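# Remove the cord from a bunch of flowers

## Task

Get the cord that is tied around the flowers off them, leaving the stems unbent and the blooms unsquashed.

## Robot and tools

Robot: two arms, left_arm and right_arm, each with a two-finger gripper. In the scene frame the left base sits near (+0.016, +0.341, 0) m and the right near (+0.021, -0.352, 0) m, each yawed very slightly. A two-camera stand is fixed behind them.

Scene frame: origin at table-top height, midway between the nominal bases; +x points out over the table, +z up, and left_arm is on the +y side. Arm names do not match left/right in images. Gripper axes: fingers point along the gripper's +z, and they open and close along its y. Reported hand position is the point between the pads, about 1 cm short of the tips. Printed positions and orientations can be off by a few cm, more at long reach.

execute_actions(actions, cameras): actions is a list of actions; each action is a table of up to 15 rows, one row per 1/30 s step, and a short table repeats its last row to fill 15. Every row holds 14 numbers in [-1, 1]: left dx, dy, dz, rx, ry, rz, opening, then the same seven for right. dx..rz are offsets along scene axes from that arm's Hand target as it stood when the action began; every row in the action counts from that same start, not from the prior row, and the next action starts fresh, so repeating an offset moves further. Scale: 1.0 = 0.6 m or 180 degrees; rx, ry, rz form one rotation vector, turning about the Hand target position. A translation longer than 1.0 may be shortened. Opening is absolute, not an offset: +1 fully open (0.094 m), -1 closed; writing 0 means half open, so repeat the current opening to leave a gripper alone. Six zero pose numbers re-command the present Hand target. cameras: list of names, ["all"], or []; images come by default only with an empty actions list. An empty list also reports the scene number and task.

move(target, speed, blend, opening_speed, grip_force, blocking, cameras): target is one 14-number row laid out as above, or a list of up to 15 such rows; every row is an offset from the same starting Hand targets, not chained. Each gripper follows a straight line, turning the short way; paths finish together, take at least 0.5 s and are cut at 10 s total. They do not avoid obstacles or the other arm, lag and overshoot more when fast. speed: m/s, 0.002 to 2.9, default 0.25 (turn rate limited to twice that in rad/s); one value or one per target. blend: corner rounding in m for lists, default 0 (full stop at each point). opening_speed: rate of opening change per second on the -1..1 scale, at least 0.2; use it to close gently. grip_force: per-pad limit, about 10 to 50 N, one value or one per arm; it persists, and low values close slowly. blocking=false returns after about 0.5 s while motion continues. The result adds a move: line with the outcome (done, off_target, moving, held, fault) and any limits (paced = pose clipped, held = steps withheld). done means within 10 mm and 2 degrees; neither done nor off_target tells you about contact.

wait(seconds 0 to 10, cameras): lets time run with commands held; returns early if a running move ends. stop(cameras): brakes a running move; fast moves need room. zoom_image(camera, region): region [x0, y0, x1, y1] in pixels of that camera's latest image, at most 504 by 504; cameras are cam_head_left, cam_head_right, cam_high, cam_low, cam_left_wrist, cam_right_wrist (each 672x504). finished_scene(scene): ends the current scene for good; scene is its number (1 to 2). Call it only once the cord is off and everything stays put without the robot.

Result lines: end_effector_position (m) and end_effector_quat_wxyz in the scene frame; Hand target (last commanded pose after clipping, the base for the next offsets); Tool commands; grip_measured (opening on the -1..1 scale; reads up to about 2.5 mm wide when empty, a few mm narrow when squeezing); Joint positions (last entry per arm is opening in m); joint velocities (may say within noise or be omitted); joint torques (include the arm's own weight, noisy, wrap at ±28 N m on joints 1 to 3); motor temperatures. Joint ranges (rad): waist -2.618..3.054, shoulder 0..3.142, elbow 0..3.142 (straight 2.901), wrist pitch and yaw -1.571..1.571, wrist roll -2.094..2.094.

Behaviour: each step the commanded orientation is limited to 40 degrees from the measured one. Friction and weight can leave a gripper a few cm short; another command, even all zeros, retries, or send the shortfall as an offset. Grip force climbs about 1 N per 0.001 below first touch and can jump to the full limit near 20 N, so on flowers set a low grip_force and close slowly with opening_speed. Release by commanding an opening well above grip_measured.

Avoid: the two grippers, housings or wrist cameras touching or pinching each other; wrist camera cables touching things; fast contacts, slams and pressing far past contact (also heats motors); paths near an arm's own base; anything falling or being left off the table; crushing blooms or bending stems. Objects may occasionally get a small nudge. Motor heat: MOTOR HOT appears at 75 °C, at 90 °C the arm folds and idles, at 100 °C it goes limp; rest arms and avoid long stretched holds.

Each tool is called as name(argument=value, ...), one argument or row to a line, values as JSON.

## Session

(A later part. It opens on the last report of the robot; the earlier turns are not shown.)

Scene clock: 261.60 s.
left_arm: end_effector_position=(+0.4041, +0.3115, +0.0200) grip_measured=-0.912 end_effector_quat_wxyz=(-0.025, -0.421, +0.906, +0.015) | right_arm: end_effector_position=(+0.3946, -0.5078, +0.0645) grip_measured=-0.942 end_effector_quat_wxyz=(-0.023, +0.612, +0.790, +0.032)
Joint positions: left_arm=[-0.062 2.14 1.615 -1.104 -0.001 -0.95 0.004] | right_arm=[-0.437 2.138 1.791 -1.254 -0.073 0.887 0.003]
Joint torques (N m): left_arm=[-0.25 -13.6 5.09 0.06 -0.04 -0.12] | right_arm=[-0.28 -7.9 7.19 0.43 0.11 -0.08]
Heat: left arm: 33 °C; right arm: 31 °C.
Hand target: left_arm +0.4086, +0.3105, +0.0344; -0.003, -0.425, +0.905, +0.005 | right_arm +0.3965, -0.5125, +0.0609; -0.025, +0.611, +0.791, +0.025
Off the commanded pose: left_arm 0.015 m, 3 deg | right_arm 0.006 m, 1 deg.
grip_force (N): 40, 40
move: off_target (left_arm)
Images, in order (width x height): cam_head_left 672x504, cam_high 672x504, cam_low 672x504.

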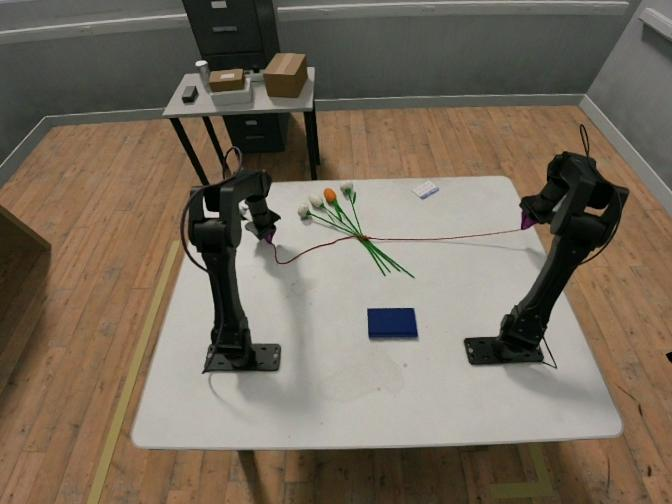

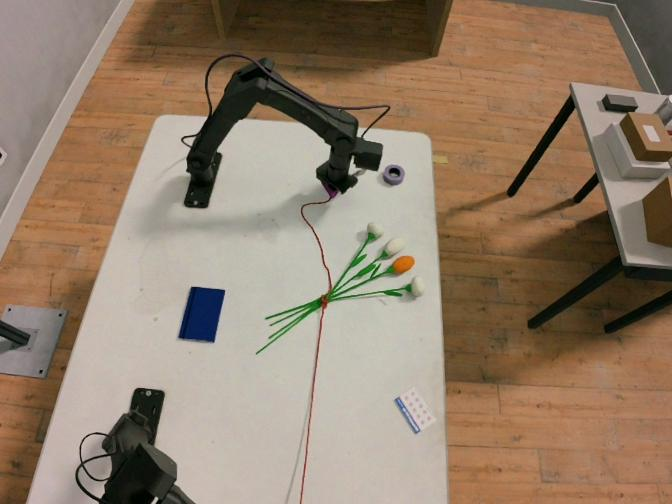

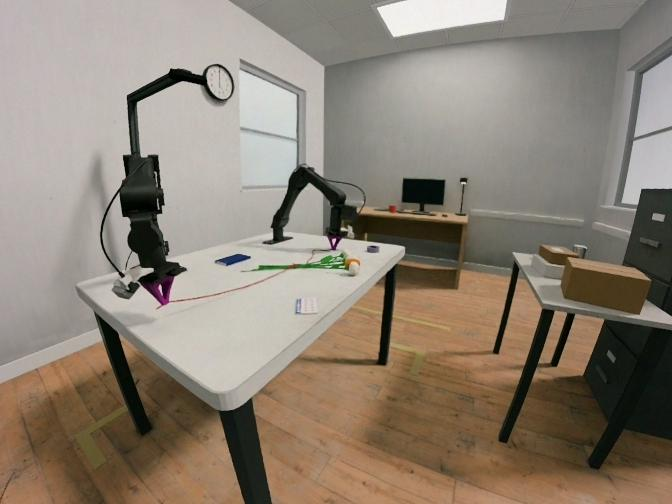

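move(
  target=[
    [0,0,-0.022,0,0,0,-1,0,0,0,0,0,0,-1],
    [0,0,-0.022,0,0,0,-0.5,0,0,0,0,0,0,-1],
    [0,0.03,0.2,0,0,0,-0.3,0,0,0,0,0,0,-1],
    [-0.07,-0.4,0.2,0,0,-0.13,0,0,0,0,0,0,0,-1],
  ],
  speed=[0.05,0.05,0.15,0.2],
  cameras=["cam_head_left","cam_left_wrist","cam_high"],
)

Scene clock: 287.53 s.
left_arm: end_effector_position=(+0.3612, +0.0705, +0.1541) grip_measured=-0.002 end_effector_quat_wxyz=(+0.020, -0.225, +0.974, -0.028) | right_arm: end_effector_position=(+0.3945, -0.5078, +0.0645) grip_measured=-0.942 end_effector_quat_wxyz=(-0.023, +0.612, +0.790, +0.032)
Joint positions: left_arm=[-0.648 2.23 2.299 -1.571 0.003 -1.12 0.047] | right_arm=[-0.437 2.138 1.791 -1.255 -0.073 0.886 0.003]
Joint torques (N m): left_arm=[0.42 -9.52 8.18 0.09 -0.06 -0.1] | right_arm=[-0.29 -7.92 7.17 0.44 0.11 -0.09]
Heat: left arm: 35 °C; right arm: 32 °C.
Hand target: left_arm +0.3666, +0.0705, +0.1543; -0.002, -0.233, +0.973, +0.006 | right_arm +0.3965, -0.5125, +0.0609; -0.025, +0.611, +0.791, +0.025
Off the commanded pose: left_arm 0.005 m, 5 deg | right_arm 0.006 m, 1 deg.
joint sent to its limit (left arm) — joint 4 (wrist pitch), lower limit. The joint targets are off in orientation, not in position.
grip_force (N): 40, 40
move: off_target (left_arm); target 3's new opening was sent with left_arm's hand 0.012 m and 2 deg from that target; target 4's new opening was sent with left_arm's hand 0.005 m and 5 deg from that target
Images, in order (width x height): cam_head_left 672x504, cam_high 672x504, cam_left_wrist 672x504.

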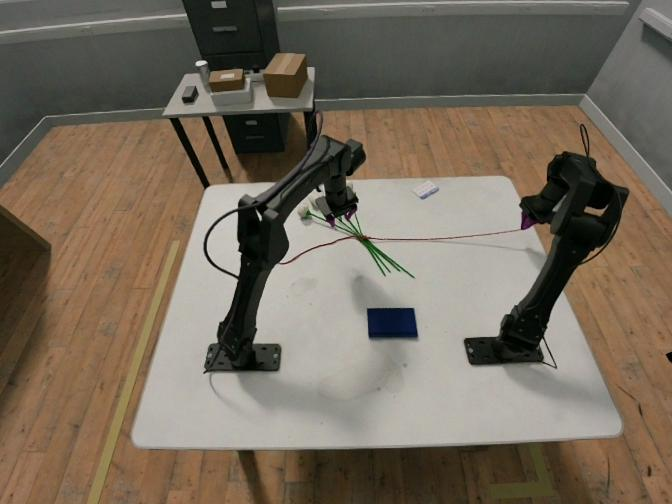

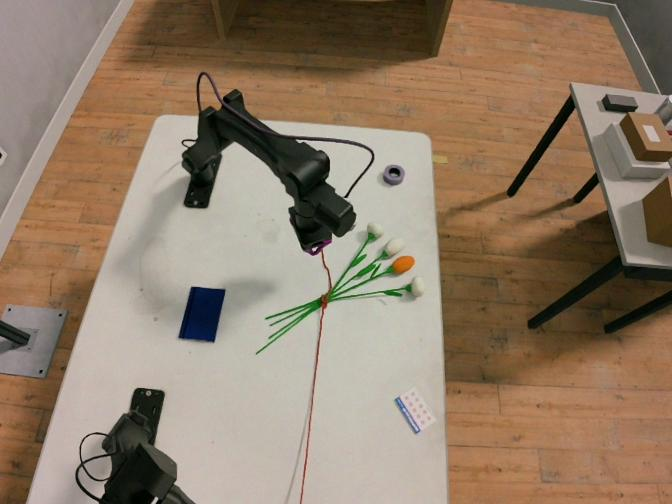

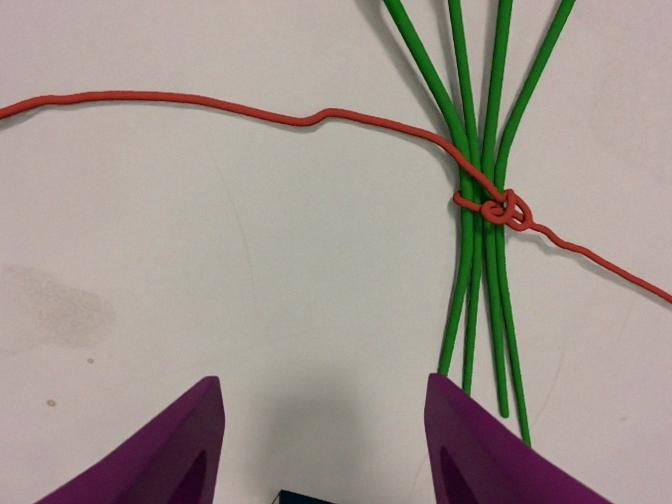

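move(
  target=[0.1,-0.125,-0.12,0,0,0,0.2,0,0,0,0,0,0,-1],
  speed=0.15,
  cameras=["cam_left_wrist","cam_head_left"],
)

Scene clock: 298.70 s.
left_arm: end_effector_position=(+0.4219, +0.0015, +0.0815) grip_measured=+0.198 end_effector_quat_wxyz=(+0.045, -0.229, +0.970, -0.063) | right_arm: end_effector_position=(+0.3945, -0.5078, +0.0645) grip_measured=-0.942 end_effector_quat_wxyz=(-0.023, +0.612, +0.790, +0.032)
Joint positions: left_arm=[-0.679 2.689 2.835 -1.561 0.003 -1.162 0.056] | right_arm=[-0.437 2.138 1.791 -1.255 -0.073 0.886 0.003]
Joint torques (N m): left_arm=[-0.4 -12.26 8.14 0.48 -0.1 -0.12] | right_arm=[-0.29 -7.92 7.2 0.43 0.11 -0.08]
Heat: left arm: 34 °C; right arm: 33 °C.
Hand target: left_arm +0.4265, -0.0045, +0.0823; -0.002, -0.233, +0.973, +0.006 | right_arm +0.3965, -0.5125, +0.0609; -0.025, +0.611, +0.791, +0.025
Off the commanded pose: left_arm 0.008 m, 10 deg | right_arm 0.006 m, 1 deg.
elbow stopped short (left arm): the move would have taken joint 3 (elbow) straighter than the controller allows.
grip_force (N): 40, 40
move: off_target (left_arm)
Images, in order (width x height): cam_head_left 672x504, cam_left_wrist 672x504.

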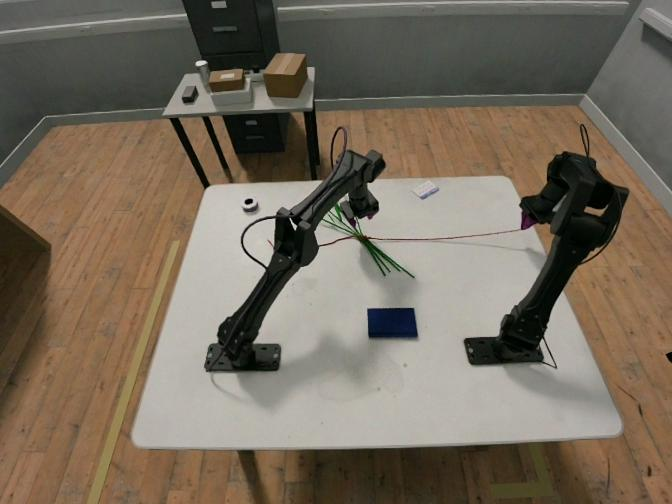

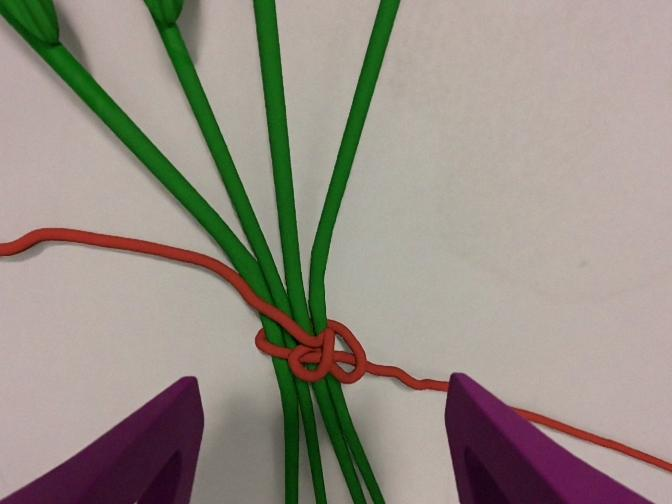

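move(
  target=[
    [-0.038,-0.04,0,-0.054,-0.063,0,0.2,0,0,0,0,0,0,-1],
    [-0.038,-0.04,-0.07,-0.054,-0.063,0,0.2,0,0,0,0,0,0,-1],
  ],
  speed=0.1,
  cameras=["cam_left_wrist","cam_high"],
)

Scene clock: 325.30 s.
left_arm: end_effector_position=(+0.3985, -0.0271, +0.0213) grip_measured=+0.198 end_effector_quat_wxyz=(+0.056, -0.227, +0.969, -0.082) | right_arm: end_effector_position=(+0.3945, -0.5078, +0.0645) grip_measured=-0.942 end_effector_quat_wxyz=(-0.023, +0.612, +0.790, +0.032)
Joint positions: left_arm=[-0.752 2.491 2.205 -1.086 -0.006 -1.229 0.056] | right_arm=[-0.437 2.138 1.791 -1.255 -0.073 0.886 0.003]
Joint torques (N m): left_arm=[0.03 -16.28 5.01 0.67 -0.1 -0.06] | right_arm=[-0.28 -7.91 7.19 0.43 0.11 -0.08]
Heat: left arm: 38 °C; right arm: 33 °C.
Hand target: left_arm +0.4039, -0.0285, +0.0404; +0.074, -0.231, +0.965, -0.099 | right_arm +0.3966, -0.5126, +0.0608; -0.025, +0.611, +0.791, +0.025
Off the commanded pose: left_arm 0.020 m, 3 deg | right_arm 0.006 m, 1 deg.
grip_force (N): 40, 40
move: off_target (left_arm)
Images, in order (width x height): cam_high 672x504, cam_left_wrist 672x504.

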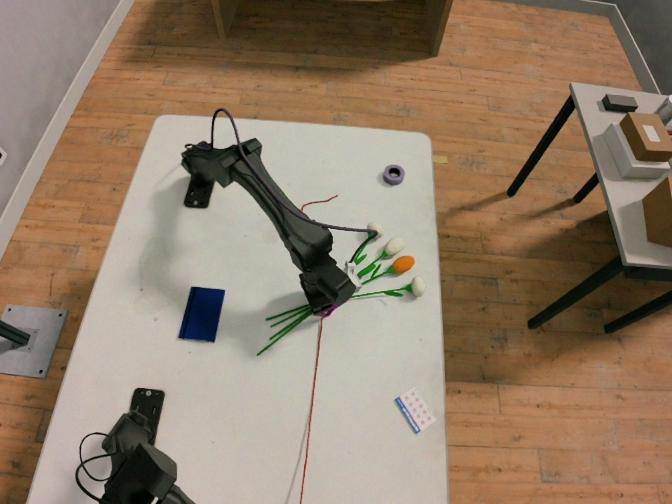

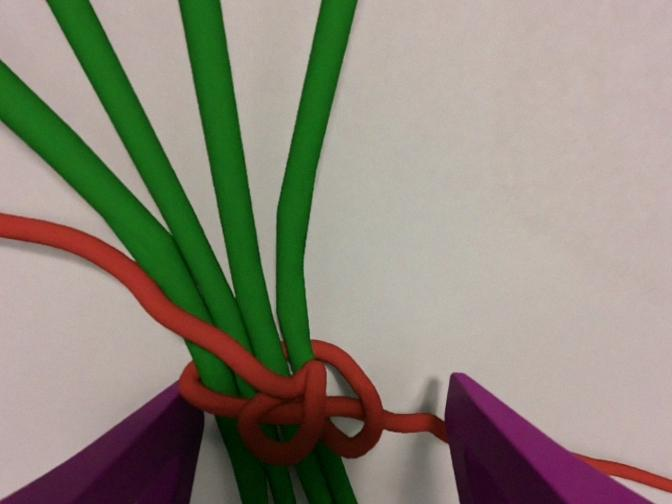

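move(
  target=[
    [0,0,0.035,0,0,0,0.2,0,0,0,0,0,0,-1],
    [-0.035,0.003,0.035,0,0,0,0.2,0,0,0,0,0,0,-1],
    [-0.035,0.003,-0.01,0,0,0,0.1,0,0,0,0,0,0,-1],
  ],
  speed=0.06,
  cameras=["cam_left_wrist","cam_low"],
)

zoom_image(
  camera="cam_low",
  region=[230, 200, 390, 300],
)

Scene clock: 336.73 s.
left_arm: end_effector_position=(+0.3786, -0.0228, +0.0202) grip_measured=+0.102 end_effector_quat_wxyz=(+0.057, -0.229, +0.968, -0.082) | right_arm: end_effector_position=(+0.3945, -0.5078, +0.0645) grip_measured=-0.942 end_effector_quat_wxyz=(-0.023, +0.612, +0.790, +0.032)
Joint positions: left_arm=[-0.775 2.399 2.035 -1.008 -0.012 -1.256 0.052] | right_arm=[-0.437 2.138 1.791 -1.255 -0.073 0.886 0.003]
Joint torques (N m): left_arm=[-0.42 -15.35 4.94 0.78 -0.16 -0.06] | right_arm=[-0.29 -7.92 7.2 0.42 0.1 -0.08]
Motor temperatures (°C): left_arm=[22 40 28 26 25 24 25] | right_arm=[26 29 33 26 25 24 26]
Heat: left arm: 40 °C; right arm: 33 °C.
Hand target: left_arm +0.3827, -0.0267, +0.0343; +0.074, -0.231, +0.965, -0.099 | right_arm +0.3966, -0.5126, +0.0608; -0.025, +0.611, +0.791, +0.025
Off the commanded pose: left_arm 0.015 m, 3 deg | right_arm 0.006 m, 1 deg.
grip_force (N): 40, 40
move: off_target (left_arm); target 3's new opening was sent with left_arm's hand 0.015 m and 3 deg from that target
Images, in order (width x height): cam_low 672x504, cam_left_wrist 672x504.

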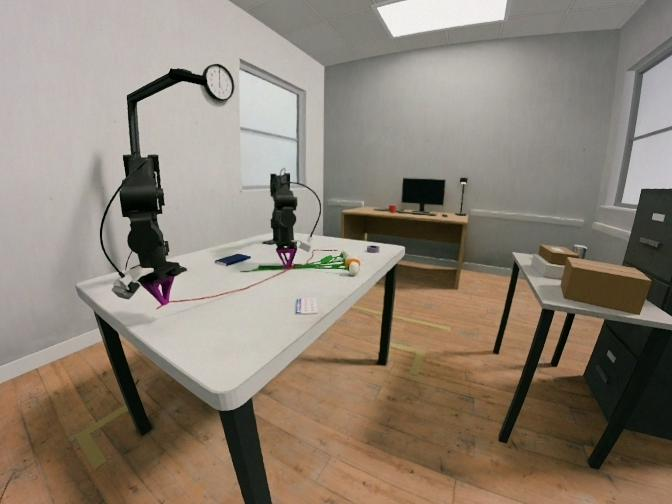

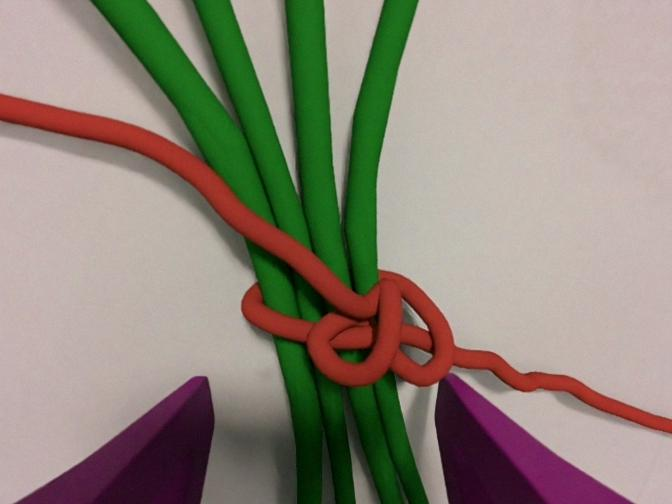

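Scaled by 3.150 from the camera's 672x504 image, which has a finer 960x720 frame.

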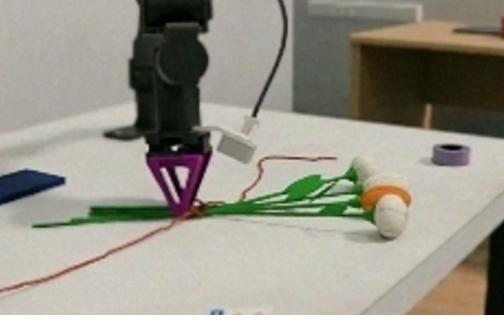

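move(
  target=[
    [-0.007,-0.011,0,0,0,0,0.1,0,0,0,0,0,0,-1],
    [-0.007,-0.011,-0.013,0,0,0,0.1,0,0,0,0,0,0,-1],
    [-0.007,-0.011,-0.013,0,0,0,0.1,0,-0.1,0,0,0,0,-1],
  ],
  speed=0.04,
  cameras=["cam_left_wrist","cam_high","cam_head_left"],
)

Scene clock: 346.23 s.
left_arm: end_effector_position=(+0.3822, -0.0304, +0.0210) grip_measured=+0.102 end_effector_quat_wxyz=(+0.069, -0.231, +0.966, -0.093) | right_arm: end_effector_position=(+0.3960, -0.5672, +0.0659) grip_measured=-0.942 end_effector_quat_wxyz=(-0.021, +0.611, +0.790, +0.032)
Joint positions: left_arm=[-0.784 2.399 2.031 -0.971 -0.023 -1.27 0.052] | right_arm=[-0.559 2.268 2.007 -1.346 -0.068 0.764 0.003]
Joint torques (N m): left_arm=[-0.85 -14.27 4.66 0.66 -0.05 -0.06] | right_arm=[-0.4 -8.64 7.19 0.44 0.11 -0.1]
Heat: left arm: 38 °C; right arm: 33 °C.
Hand target: left_arm +0.3785, -0.0333, +0.0265; +0.074, -0.231, +0.965, -0.099 | right_arm +0.3966, -0.5726, +0.0608; -0.025, +0.611, +0.791, +0.025
Off the commanded pose: left_arm 0.007 m, 1 deg | right_arm 0.007 m, 1 deg.
grip_force (N): 40, 40
move: done
Images, in order (width x height): cam_head_left 672x504, cam_high 672x504, cam_left_wrist 672x504.

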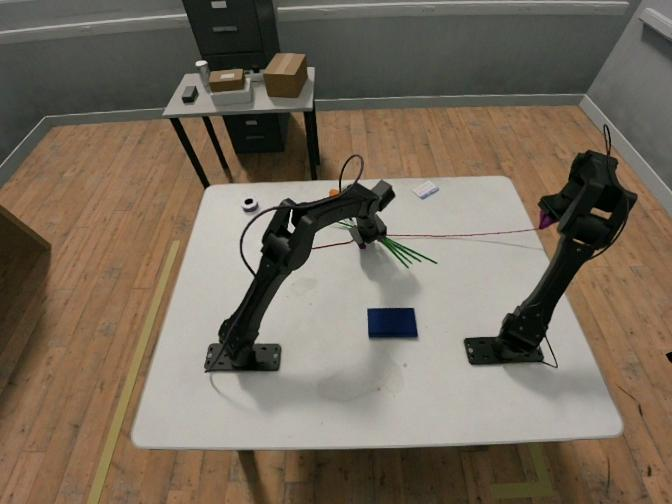

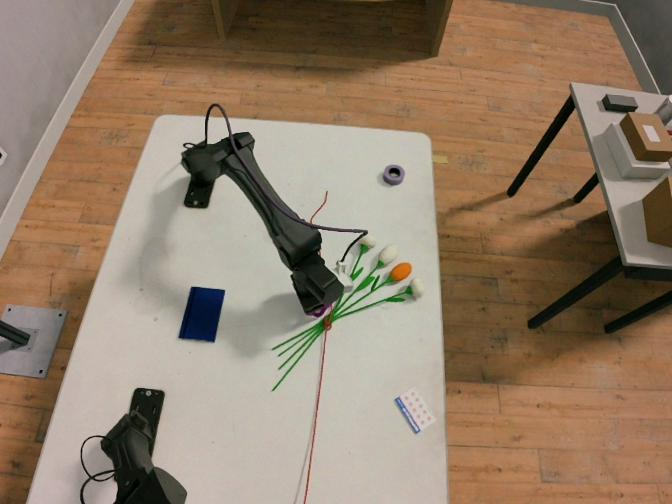

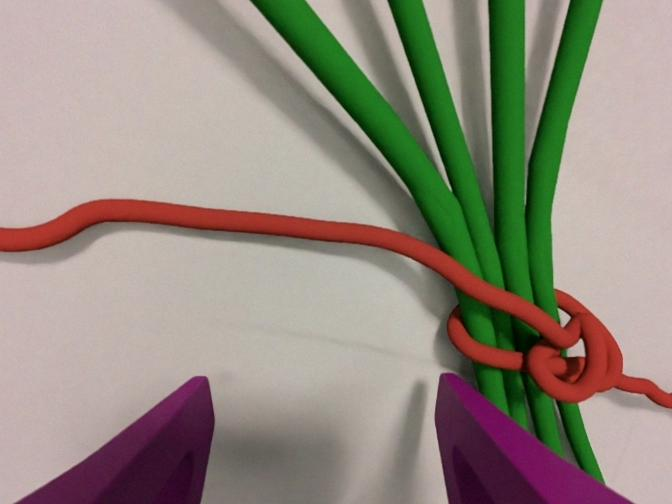

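move(
  target=[
    [0,0,0.05,0,0,0,0.3,0,0,-0.04,0,0,0,-1],
    [0.03,-0.085,0.05,0,0,0,0.3,0,0,-0.04,0,0,0,-1],
    [0.03,-0.085,0.0,0,0,0,0.3,0,0,-0.04,0,0,0,-1],
  ],
  speed=0.08,
  cameras=["cam_left_wrist","cam_high"],
)

Scene clock: 360.27 s.
left_arm: end_effector_position=(+0.3969, -0.0836, +0.0291) grip_measured=+0.298 end_effector_quat_wxyz=(+0.069, -0.228, +0.966, -0.102) | right_arm: end_effector_position=(+0.3985, -0.5687, +0.0479) grip_measured=-0.942 end_effector_quat_wxyz=(-0.018, +0.611, +0.791, +0.032)
Joint positions: left_arm=[-0.831 2.744 2.709 -1.291 -0.025 -1.31 0.061] | right_arm=[-0.559 2.279 1.955 -1.276 -0.068 0.763 0.003]
Joint torques (N m): left_arm=[-0.44 -14.04 5.33 0.65 -0.15 -0.07] | right_arm=[-0.42 -9.01 4.94 0.65 0.11 -0.08]
Heat: left arm: 38 °C; right arm: 32 °C.
Hand target: left_arm +0.3966, -0.0842, +0.0266; +0.074, -0.231, +0.965, -0.099 | right_arm +0.3966, -0.5725, +0.0369; -0.025, +0.611, +0.791, +0.025
Off the commanded pose: left_arm 0.003 m, 1 deg | right_arm 0.012 m, 1 deg.
elbow stopped short (left arm): the move would have taken joint 3 (elbow) straighter than the controller allows.
grip_force (N): 40, 40
move: off_target (right_arm)
Images, in order (width x height): cam_high 672x504, cam_left_wrist 672x504.

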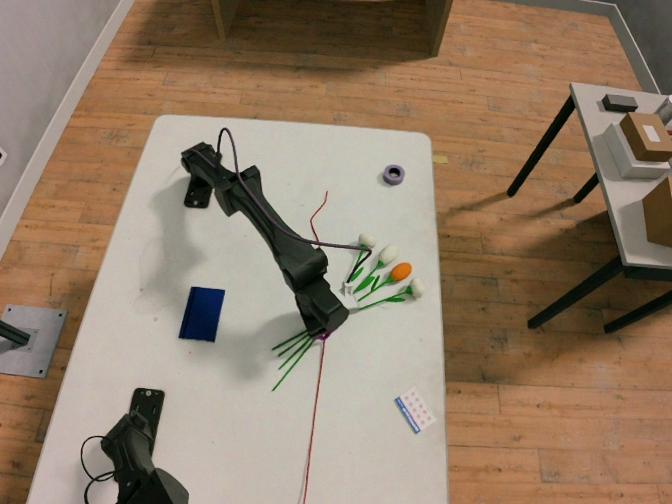

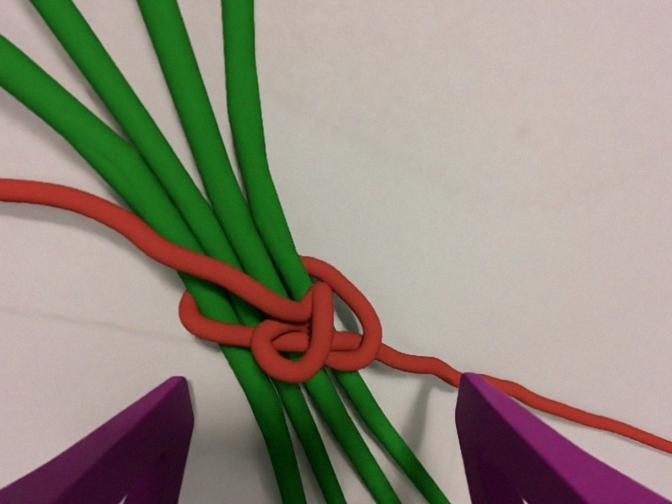

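move(
  target=[
    [-0.015,-0.018,0.03,-0.02,-0.025,0.13,0.2,0,0,0,0,0,0,-1],
    [-0.015,-0.018,-0.015,-0.02,-0.025,0.13,0.2,0,0,0,0,0,0,-1],
  ],
  speed=0.06,
  cameras=["cam_left_wrist","cam_low"],
)

zoom_image(
  camera="cam_low",
  region=[230, 200, 390, 300],
)

Scene clock: 376.60 s.
left_arm: end_effector_position=(+0.3916, -0.0906, +0.0244) grip_measured=+0.201 end_effector_quat_wxyz=(+0.124, -0.419, +0.892, -0.117) | right_arm: end_effector_position=(+0.3985, -0.5687, +0.0479) grip_measured=-0.942 end_effector_quat_wxyz=(-0.018, +0.611, +0.791, +0.032)
Joint positions: left_arm=[-0.898 2.627 2.438 -1.095 -0.191 -1.768 0.056] | right_arm=[-0.559 2.279 1.955 -1.276 -0.068 0.763 0.003]
Joint torques (N m): left_arm=[-0.95 -13.9 4.19 0.97 -0.07 -0.11] | right_arm=[-0.42 -9.01 4.92 0.66 0.11 -0.08]
Heat: left arm: 42 °C; right arm: 31 °C.
Hand target: left_arm +0.3876, -0.0950, +0.0175; +0.123, -0.420, +0.891, -0.121 | right_arm +0.3966, -0.5725, +0.0369; -0.025, +0.611, +0.791, +0.025
Off the commanded pose: left_arm 0.009 m, 0 deg | right_arm 0.012 m, 1 deg.
grip_force (N): 40, 40
move: off_target (right_arm)
Images, in order (width x height): cam_low 672x504, cam_left_wrist 672x504.

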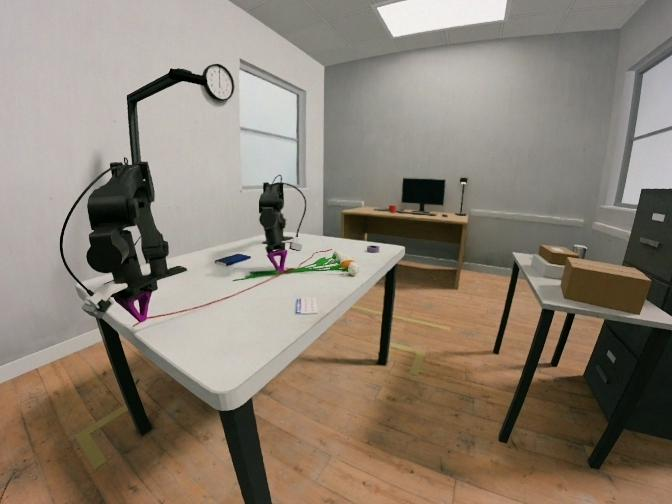

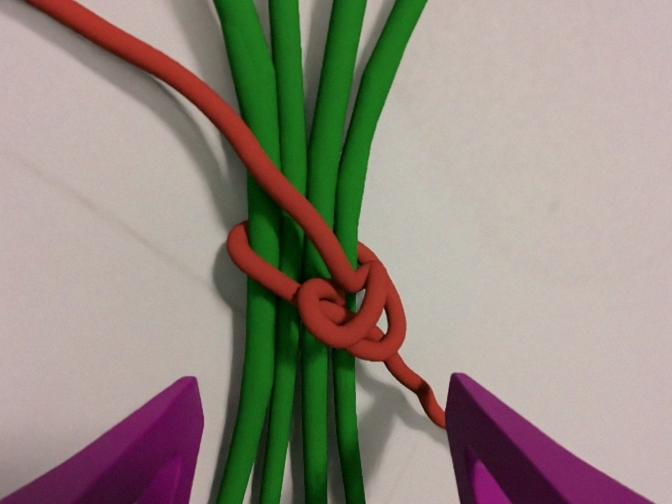

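Scaled by 3.150 from the camera's 672x504 image, which has a finer 960x720 frame.

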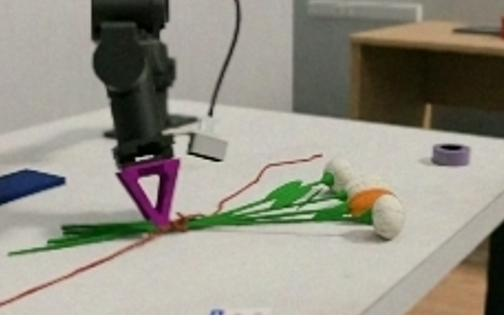

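move(
  target=[
    [0,0,0.03,0,0,0,0.2,0,0,0,0,0,0,-1],
    [-0.018,-0.007,0.03,0,0,0,-0.15,0,0,0,0,0,0,-1],
    [-0.018,-0.007,-0.01,0,0,0,-0.15,0,0,0,0,0,0,-1],
  ],
  speed=0.06,
  cameras=["cam_left_wrist"],
)

Scene clock: 399.23 s.
left_arm: end_effector_position=(+0.3797, -0.0999, +0.0220) grip_measured=-0.149 end_effector_quat_wxyz=(+0.121, -0.418, +0.891, -0.126) | right_arm: end_effector_position=(+0.3986, -0.5688, +0.0479) grip_measured=-0.942 end_effector_quat_wxyz=(-0.018, +0.611, +0.791, +0.032)
Joint positions: left_arm=[-0.924 2.6 2.374 -1.047 -0.188 -1.791 0.04] | right_arm=[-0.559 2.279 1.955 -1.276 -0.068 0.763 0.003]
Joint torques (N m): left_arm=[-0.49 -13.35 3.92 0.92 -0.2 -0.06] | right_arm=[-0.42 -8.98 4.93 0.65 0.11 -0.08]
Motor temperatures (°C): left_arm=[22 45 26 27 25 24 25] | right_arm=[26 30 31 26 25 24 27]
Heat: left arm: 45 °C; right arm: 31 °C.
Hand target: left_arm +0.3769, -0.0992, +0.0115; +0.123, -0.420, +0.891, -0.121 | right_arm +0.3966, -0.5726, +0.0369; -0.025, +0.611, +0.791, +0.024
Off the commanded pose: left_arm 0.011 m, 1 deg | right_arm 0.012 m, 1 deg.
grip_force (N): 40, 40
move: off_target (left_arm, right_arm)
Images, in order (width x height): cam_left_wrist 672x504.

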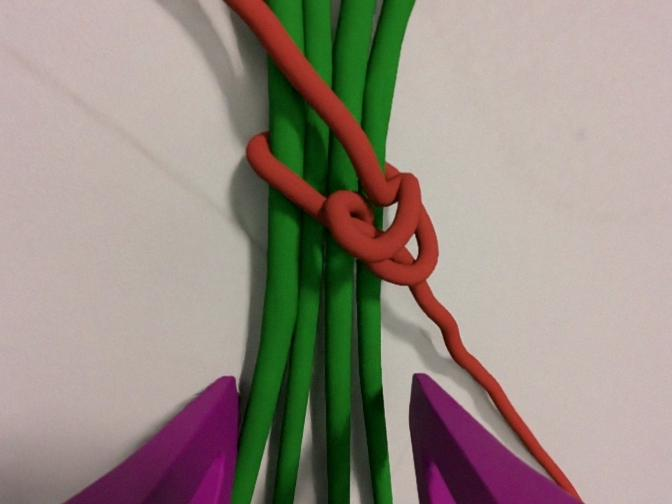

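move(
  target=[
    [0,0.002,-0.014,0,0,0,-0.15,0,0,0,0,0,0,-1],
    [0,0.002,-0.014,0,0,0,-0.42,0,0,0,0,0,0,-1],
  ],
  speed=0.04,
  opening_speed=0.2,
  grip_force=[10,40],
  cameras=["cam_left_wrist"],
)

Scene clock: 410.07 s.
left_arm: end_effector_position=(+0.3801, -0.1005, +0.0205) grip_measured=-0.418 end_effector_quat_wxyz=(+0.122, -0.419, +0.890, -0.133) | right_arm: end_effector_position=(+0.3986, -0.5689, +0.0479) grip_measured=-0.942 end_effector_quat_wxyz=(-0.018, +0.611, +0.791, +0.032)
Joint positions: left_arm=[-0.924 2.579 2.325 -1.003 -0.188 -1.791 0.027] | right_arm=[-0.559 2.279 1.955 -1.275 -0.067 0.763 0.003]
Joint torques (N m): left_arm=[-0.44 -12.37 4.1 0.89 -0.18 -0.06] | right_arm=[-0.42 -8.98 4.93 0.65 0.1 -0.09]
Heat: left arm: 43 °C; right arm: 31 °C.
Hand target: left_arm +0.3768, -0.0980, +0.0031; +0.123, -0.420, +0.891, -0.121 | right_arm +0.3966, -0.5726, +0.0369; -0.025, +0.611, +0.791, +0.025
Off the commanded pose: left_arm 0.018 m, 1 deg | right_arm 0.012 m, 1 deg.
grip_force (N): 10, 40
move: off_target (left_arm, right_arm); target 2's new opening was sent with left_arm's hand 0.019 m and 1 deg from that target
Images, in order (width x height): cam_left_wrist 672x504.

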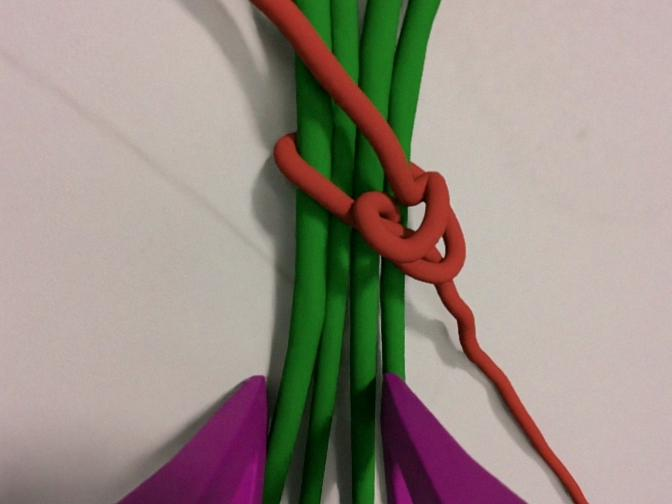

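move(
  target=[
    [0,0.0,0.028,0,0,0,-0.1,0,0,0,0,0,0,-1],
    [0.008,-0.009,0.028,0,0,0,-0.1,0,0,0,0,0,0,-1],
    [0.008,-0.009,0.004,0,0,0,-0.1,0,0,0,0,0,0,-1],
  ],
  speed=0.05,
  opening_speed=0.5,
  cameras=["cam_left_wrist"],
)

Scene clock: 419.20 s.
left_arm: end_effector_position=(+0.3841, -0.1059, +0.0254) grip_measured=-0.102 end_effector_quat_wxyz=(+0.123, -0.419, +0.889, -0.137) | right_arm: end_effector_position=(+0.3986, -0.5689, +0.0479) grip_measured=-0.942 end_effector_quat_wxyz=(-0.018, +0.611, +0.791, +0.032)
Joint positions: left_arm=[-0.924 2.616 2.411 -1.045 -0.188 -1.791 0.042] | right_arm=[-0.559 2.279 1.955 -1.275 -0.067 0.763 0.003]
Joint torques (N m): left_arm=[-0.17 -11.84 5.29 0.79 -0.17 -0.08] | right_arm=[-0.43 -8.98 4.94 0.65 0.11 -0.09]
Heat: left arm: 41 °C; right arm: 31 °C.
Hand target: left_arm +0.3817, -0.1034, +0.0056; +0.123, -0.420, +0.891, -0.121 | right_arm +0.3966, -0.5726, +0.0369; -0.025, +0.611, +0.791, +0.025
Off the commanded pose: left_arm 0.020 m, 2 deg | right_arm 0.012 m, 1 deg.
grip_force (N): 10, 40
move: off_target (left_arm, right_arm)
Images, in order (width x height): cam_left_wrist 672x504.

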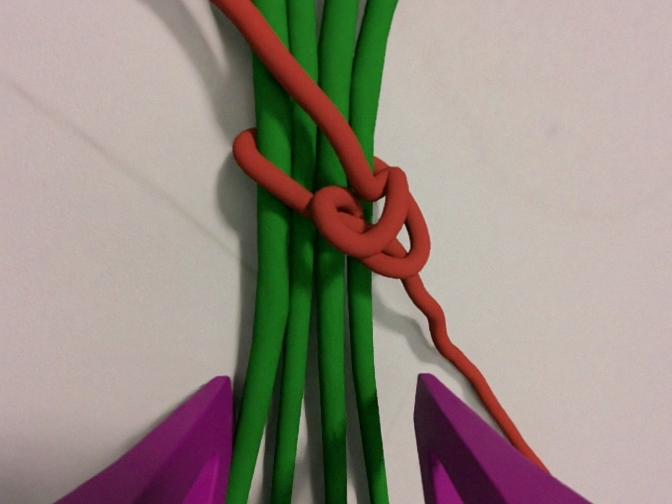

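move(
  target=[
    [0,0.0,0.02,0,0,0,0.0,0,0,0,0,0,0,-1],
    [-0.005,0.004,0.02,0,0,0,0.0,0,0,0,0,0,0,-1],
    [-0.005,0.004,0.0,0,0,0,0.0,0,0,0,0,0,0,-1],
  ],
  speed=0.05,
  opening_speed=0.5,
  cameras=["cam_left_wrist"],
)

Scene clock: 427.50 s.
left_arm: end_effector_position=(+0.3852, -0.1061, +0.0235) grip_measured=-0.002 end_effector_quat_wxyz=(+0.126, -0.419, +0.888, -0.140) | right_arm: end_effector_position=(+0.3986, -0.5689, +0.0479) grip_measured=-0.942 end_effector_quat_wxyz=(-0.018, +0.611, +0.791, +0.032)
Joint positions: left_arm=[-0.924 2.609 2.389 -1.022 -0.192 -1.791 0.047] | right_arm=[-0.559 2.279 1.955 -1.275 -0.067 0.763 0.003]
Joint torques (N m): left_arm=[-0.5 -13 3.79 0.77 -0.15 -0.06] | right_arm=[-0.43 -8.98 4.94 0.64 0.1 -0.08]
Heat: left arm: 42 °C; right arm: 31 °C.
Hand target: left_arm +0.3787, -0.1011, +0.0055; +0.123, -0.420, +0.891, -0.121 | right_arm +0.3966, -0.5726, +0.0369; -0.025, +0.611, +0.791, +0.025
Off the commanded pose: left_arm 0.020 m, 2 deg | right_arm 0.012 m, 1 deg.
grip_force (N): 10, 40
move: off_target (left_arm, right_arm)
Images, in order (width x height): cam_left_wrist 672x504.

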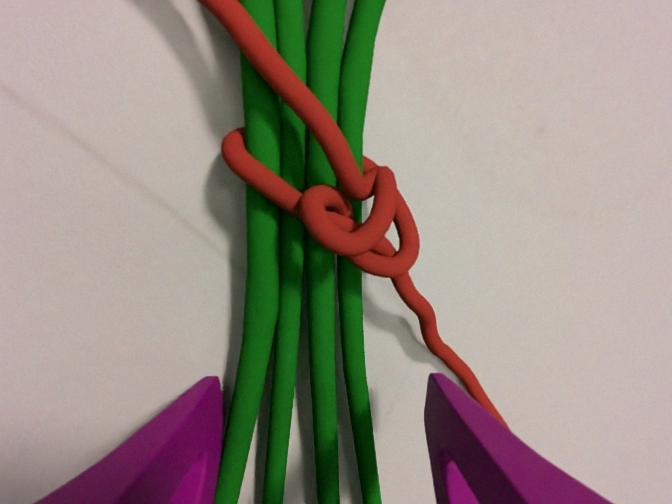

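move(
  target=[
    [-0.011,0.009,0.035,0,0,0,0.0,0,0,0,0,0,0,-1],
    [-0.011,0.009,-0.01,0,0,0,0.0,0,0,0,0,0,0,-1],
  ],
  speed=0.08,
  cameras=["cam_left_wrist","cam_low"],
)

zoom_image(
  camera="cam_low",
  region=[230, 220, 350, 300],
)

Scene clock: 436.10 s.
left_arm: end_effector_position=(+0.3848, -0.1055, +0.0238) grip_measured=-0.002 end_effector_quat_wxyz=(+0.129, -0.421, +0.884, -0.155) | right_arm: end_effector_position=(+0.3986, -0.5689, +0.0479) grip_measured=-0.942 end_effector_quat_wxyz=(-0.018, +0.611, +0.791, +0.032)
Joint positions: left_arm=[-0.924 2.553 2.273 -0.931 -0.193 -1.795 0.047] | right_arm=[-0.559 2.279 1.955 -1.275 -0.067 0.763 0.003]
Joint torques (N m): left_arm=[-0.75 -12.3 3.49 0.57 -0.1 -0.1] | right_arm=[-0.43 -8.99 4.98 0.65 0.11 -0.08]
Heat: left arm: 42 °C; right arm: 31 °C.
Hand target: left_arm +0.3721, -0.0956, -0.0004; +0.123, -0.420, +0.891, -0.121 | right_arm +0.3966, -0.5726, +0.0369; -0.025, +0.611, +0.791, +0.025
Off the commanded pose: left_arm 0.029 m, 4 deg | right_arm 0.012 m, 1 deg.
grip_force (N): 10, 40
move: off_target (left_arm, right_arm)
Images, in order (width x height): cam_low 672x504, cam_left_wrist 672x504.

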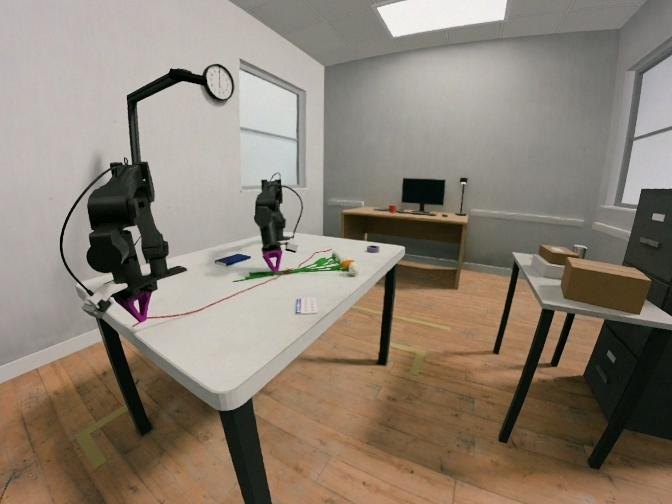

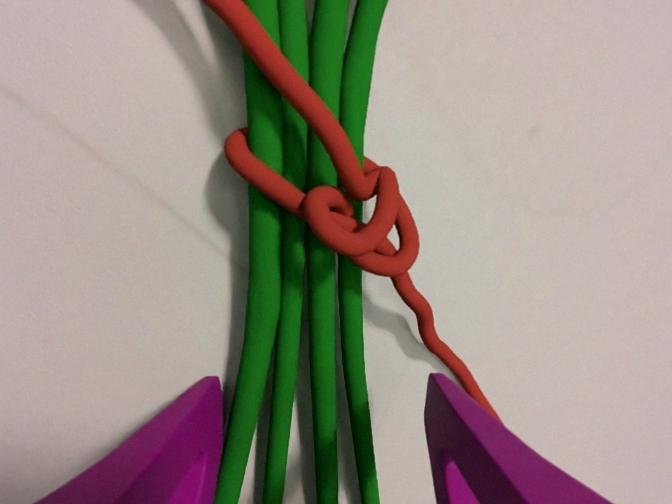

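Scaled by 4.200 from the camera's 672x504 image, which has a finer 960x720 frame.

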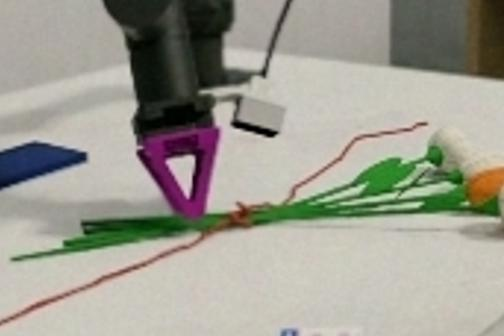

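move(
  target=[
    [0.016,-0.012,0.022,0,0,0,0.0,0,0,0,0,0,0,-1],
    [0.016,-0.012,0.022,0,0,0,-0.45,0,0,0,0,0,0,-1],
  ],
  speed=0.05,
  opening_speed=0.3,
  cameras=["cam_left_wrist"],
)

Scene clock: 448.90 s.
left_arm: end_effector_position=(+0.3807, -0.1018, +0.0226) grip_measured=-0.448 end_effector_quat_wxyz=(+0.120, -0.420, +0.890, -0.130) | right_arm: end_effector_position=(+0.3986, -0.5689, +0.0479) grip_measured=-0.942 end_effector_quat_wxyz=(-0.018, +0.611, +0.791, +0.032)
Joint positions: left_arm=[-0.924 2.605 2.384 -1.046 -0.186 -1.795 0.026] | right_arm=[-0.559 2.279 1.955 -1.275 -0.067 0.763 0.003]
Joint torques (N m): left_arm=[-0.38 -11.18 8.55 0.53 -0.19 0.02] | right_arm=[-0.38 -8.98 4.97 0.64 0.11 -0.08]
Heat: left arm: 42 °C; right arm: 31 °C.
Hand target: left_arm +0.3817, -0.1028, +0.0128; +0.123, -0.420, +0.891, -0.121 | right_arm +0.3966, -0.5725, +0.0369; -0.025, +0.611, +0.791, +0.025
Off the commanded pose: left_arm 0.010 m, 1 deg | right_arm 0.012 m, 1 deg.
grip_force (N): 10, 40
move: off_target (right_arm); target 2's new opening was sent with left_arm's hand 0.014 m and 2 deg from that target
Images, in order (width x height): cam_left_wrist 672x504.

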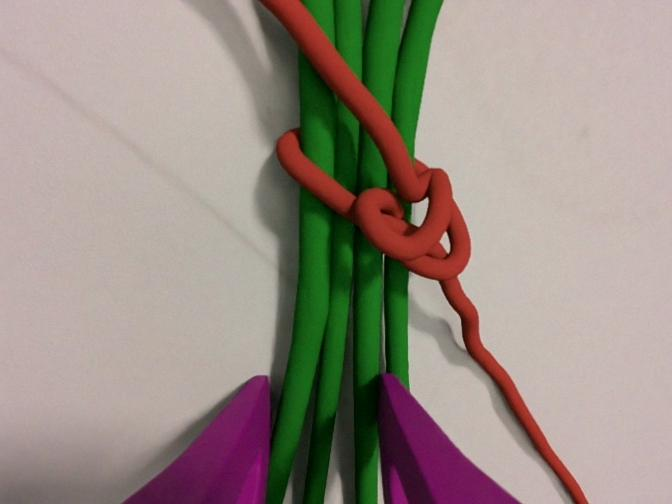

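move(
  target=[0,0,0,0,0,0,-0.48,0,-0.1,0,0,0,0,-1],
  speed=0.04,
  cameras=["cam_left_wrist","cam_high"],
)

Scene clock: 459.23 s.
left_arm: end_effector_position=(+0.3821, -0.1055, +0.0232) grip_measured=-0.478 end_effector_quat_wxyz=(+0.119, -0.420, +0.889, -0.138) | right_arm: end_effector_position=(+0.3967, -0.6215, +0.0433) grip_measured=-0.942 end_effector_quat_wxyz=(-0.028, +0.609, +0.792, +0.034)
Joint positions: left_arm=[-0.924 2.605 2.384 -1.03 -0.18 -1.795 0.025] | right_arm=[-0.658 2.458 2.248 -1.417 -0.068 0.658 0.003]
Joint torques (N m): left_arm=[-0.17 -11.3 8.5 0.43 -0.29 0.02] | right_arm=[-1.05 -9.66 7.34 0.56 0.16 -0.09]
Heat: left arm: 41 °C; right arm: 31 °C.
Hand target: left_arm +0.3817, -0.1028, +0.0128; +0.123, -0.420, +0.891, -0.121 | right_arm +0.3966, -0.6326, +0.0368; -0.025, +0.611, +0.791, +0.025
Off the commanded pose: left_arm 0.011 m, 2 deg | right_arm 0.013 m, 1 deg.
grip_force (N): 10, 40
move: off_target (left_arm, right_arm)
Images, in order (width x height): cam_high 672x504, cam_left_wrist 672x504.

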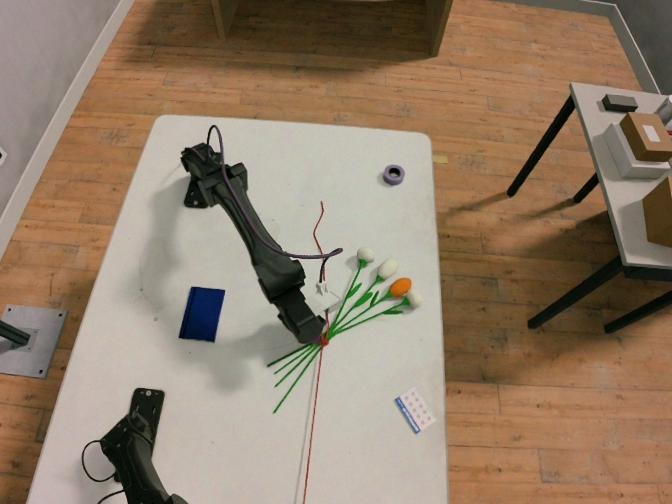

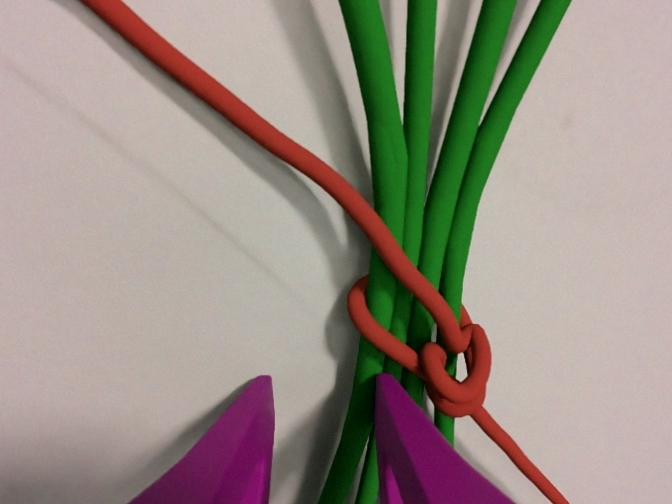

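move(
  target=[
    [0,0,0.01,0,0,0,-0.1,0,0.13,0,0,0,0,-1],
    [0,0,0.2,0,0,0,0,0,0.13,-0.035,0,0,0,-1],
    [0.0,0.33,0.2,0.05,0.06,0,0,0,0.13,-0.035,0,0,0,-0.6],
    [0.0,0.5,0.2,0.05,0.06,0,0,0,0.13,0.2,0,0,0,-0.3],
  ],
  speed=[0.08,0.08,0.15,0.15],
  opening_speed=1,
  cameras=["all"],
)

Scene clock: 498.23 s.
left_arm: end_effector_position=(+0.3820, +0.1954, +0.1190) grip_measured=-0.002 end_effector_quat_wxyz=(+0.056, -0.421, +0.905, +0.003) | right_arm: end_effector_position=(+0.3948, -0.5547, +0.1326) grip_measured=-0.302 end_effector_quat_wxyz=(-0.010, +0.610, +0.792, +0.025)
Joint positions: left_arm=[-0.404 1.979 1.768 -1.291 -0.089 -1.289 0.047] | right_arm=[-0.529 2.237 2.223 -1.57 -0.053 0.791 0.033]
Joint torques (N m): left_arm=[0.18 -12.79 5.14 0.3 -0.12 0.1] | right_arm=[0.01 -14.31 6.67 0.46 -0.07 0.04]
Motor temperatures (°C): left_arm=[22 40 28 26 25 24 25] | right_arm=[26 31 31 26 25 24 27]
Heat: left arm: 40 °C; right arm: 31 °C.
Hand target: left_arm +0.3816, +0.1972, +0.1327; +0.071, -0.419, +0.905, -0.011 | right_arm +0.3966, -0.5545, +0.1569; -0.025, +0.611, +0.791, +0.025
Off the commanded pose: left_arm 0.014 m, 2 deg | right_arm 0.024 m, 2 deg.
elbow stopped short (left arm): the move would have taken joint 3 (elbow) straighter than the controller allows.
joint sent to its limit (right arm) — joint 4 (wrist pitch), lower limit. The joint targets are off in orientation, not in position.
grip_force (N): 10, 40
move: off_target (left_arm, right_arm); target 2's new opening was sent with left_arm's hand 0.028 m and 4 deg from that target; target 4's new opening was sent with right_arm's hand 0.024 m and 2 deg from that target

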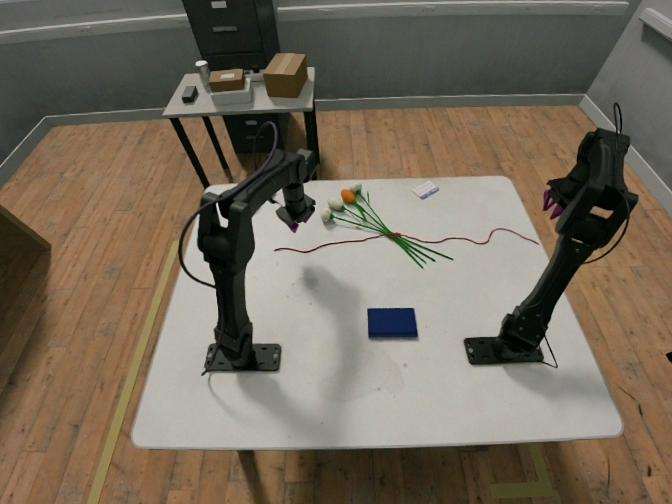

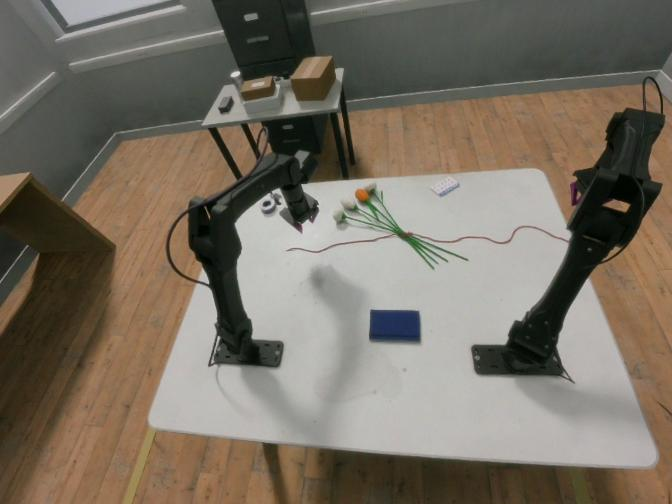

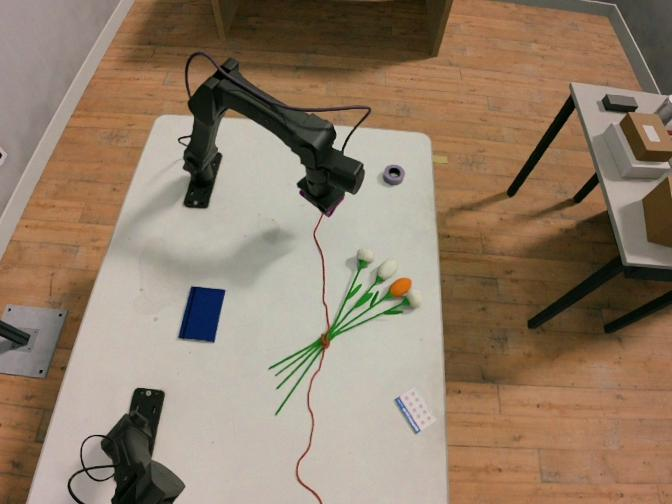

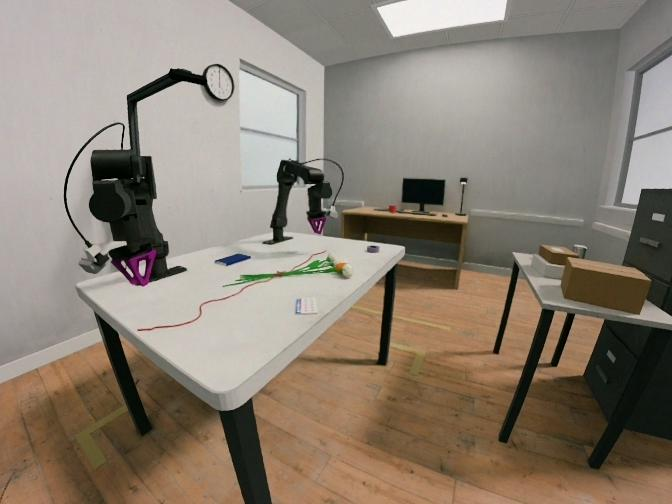

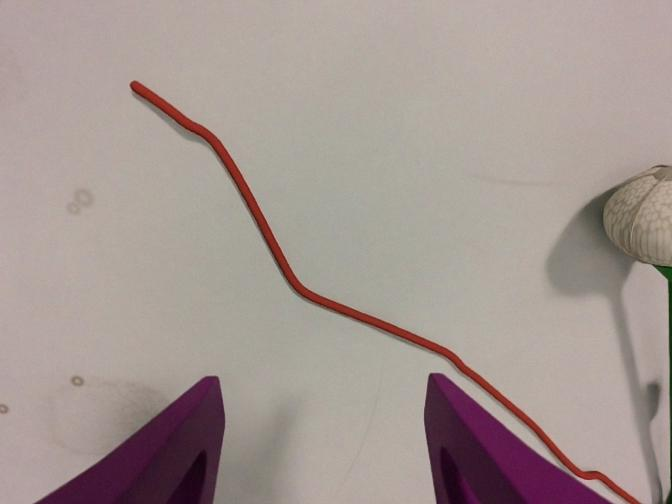

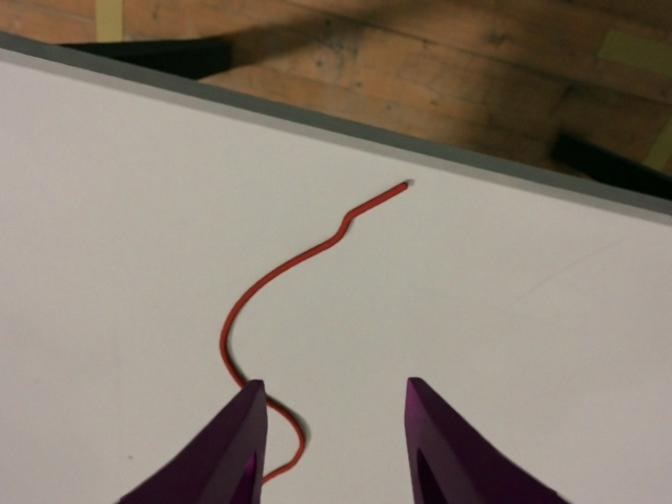

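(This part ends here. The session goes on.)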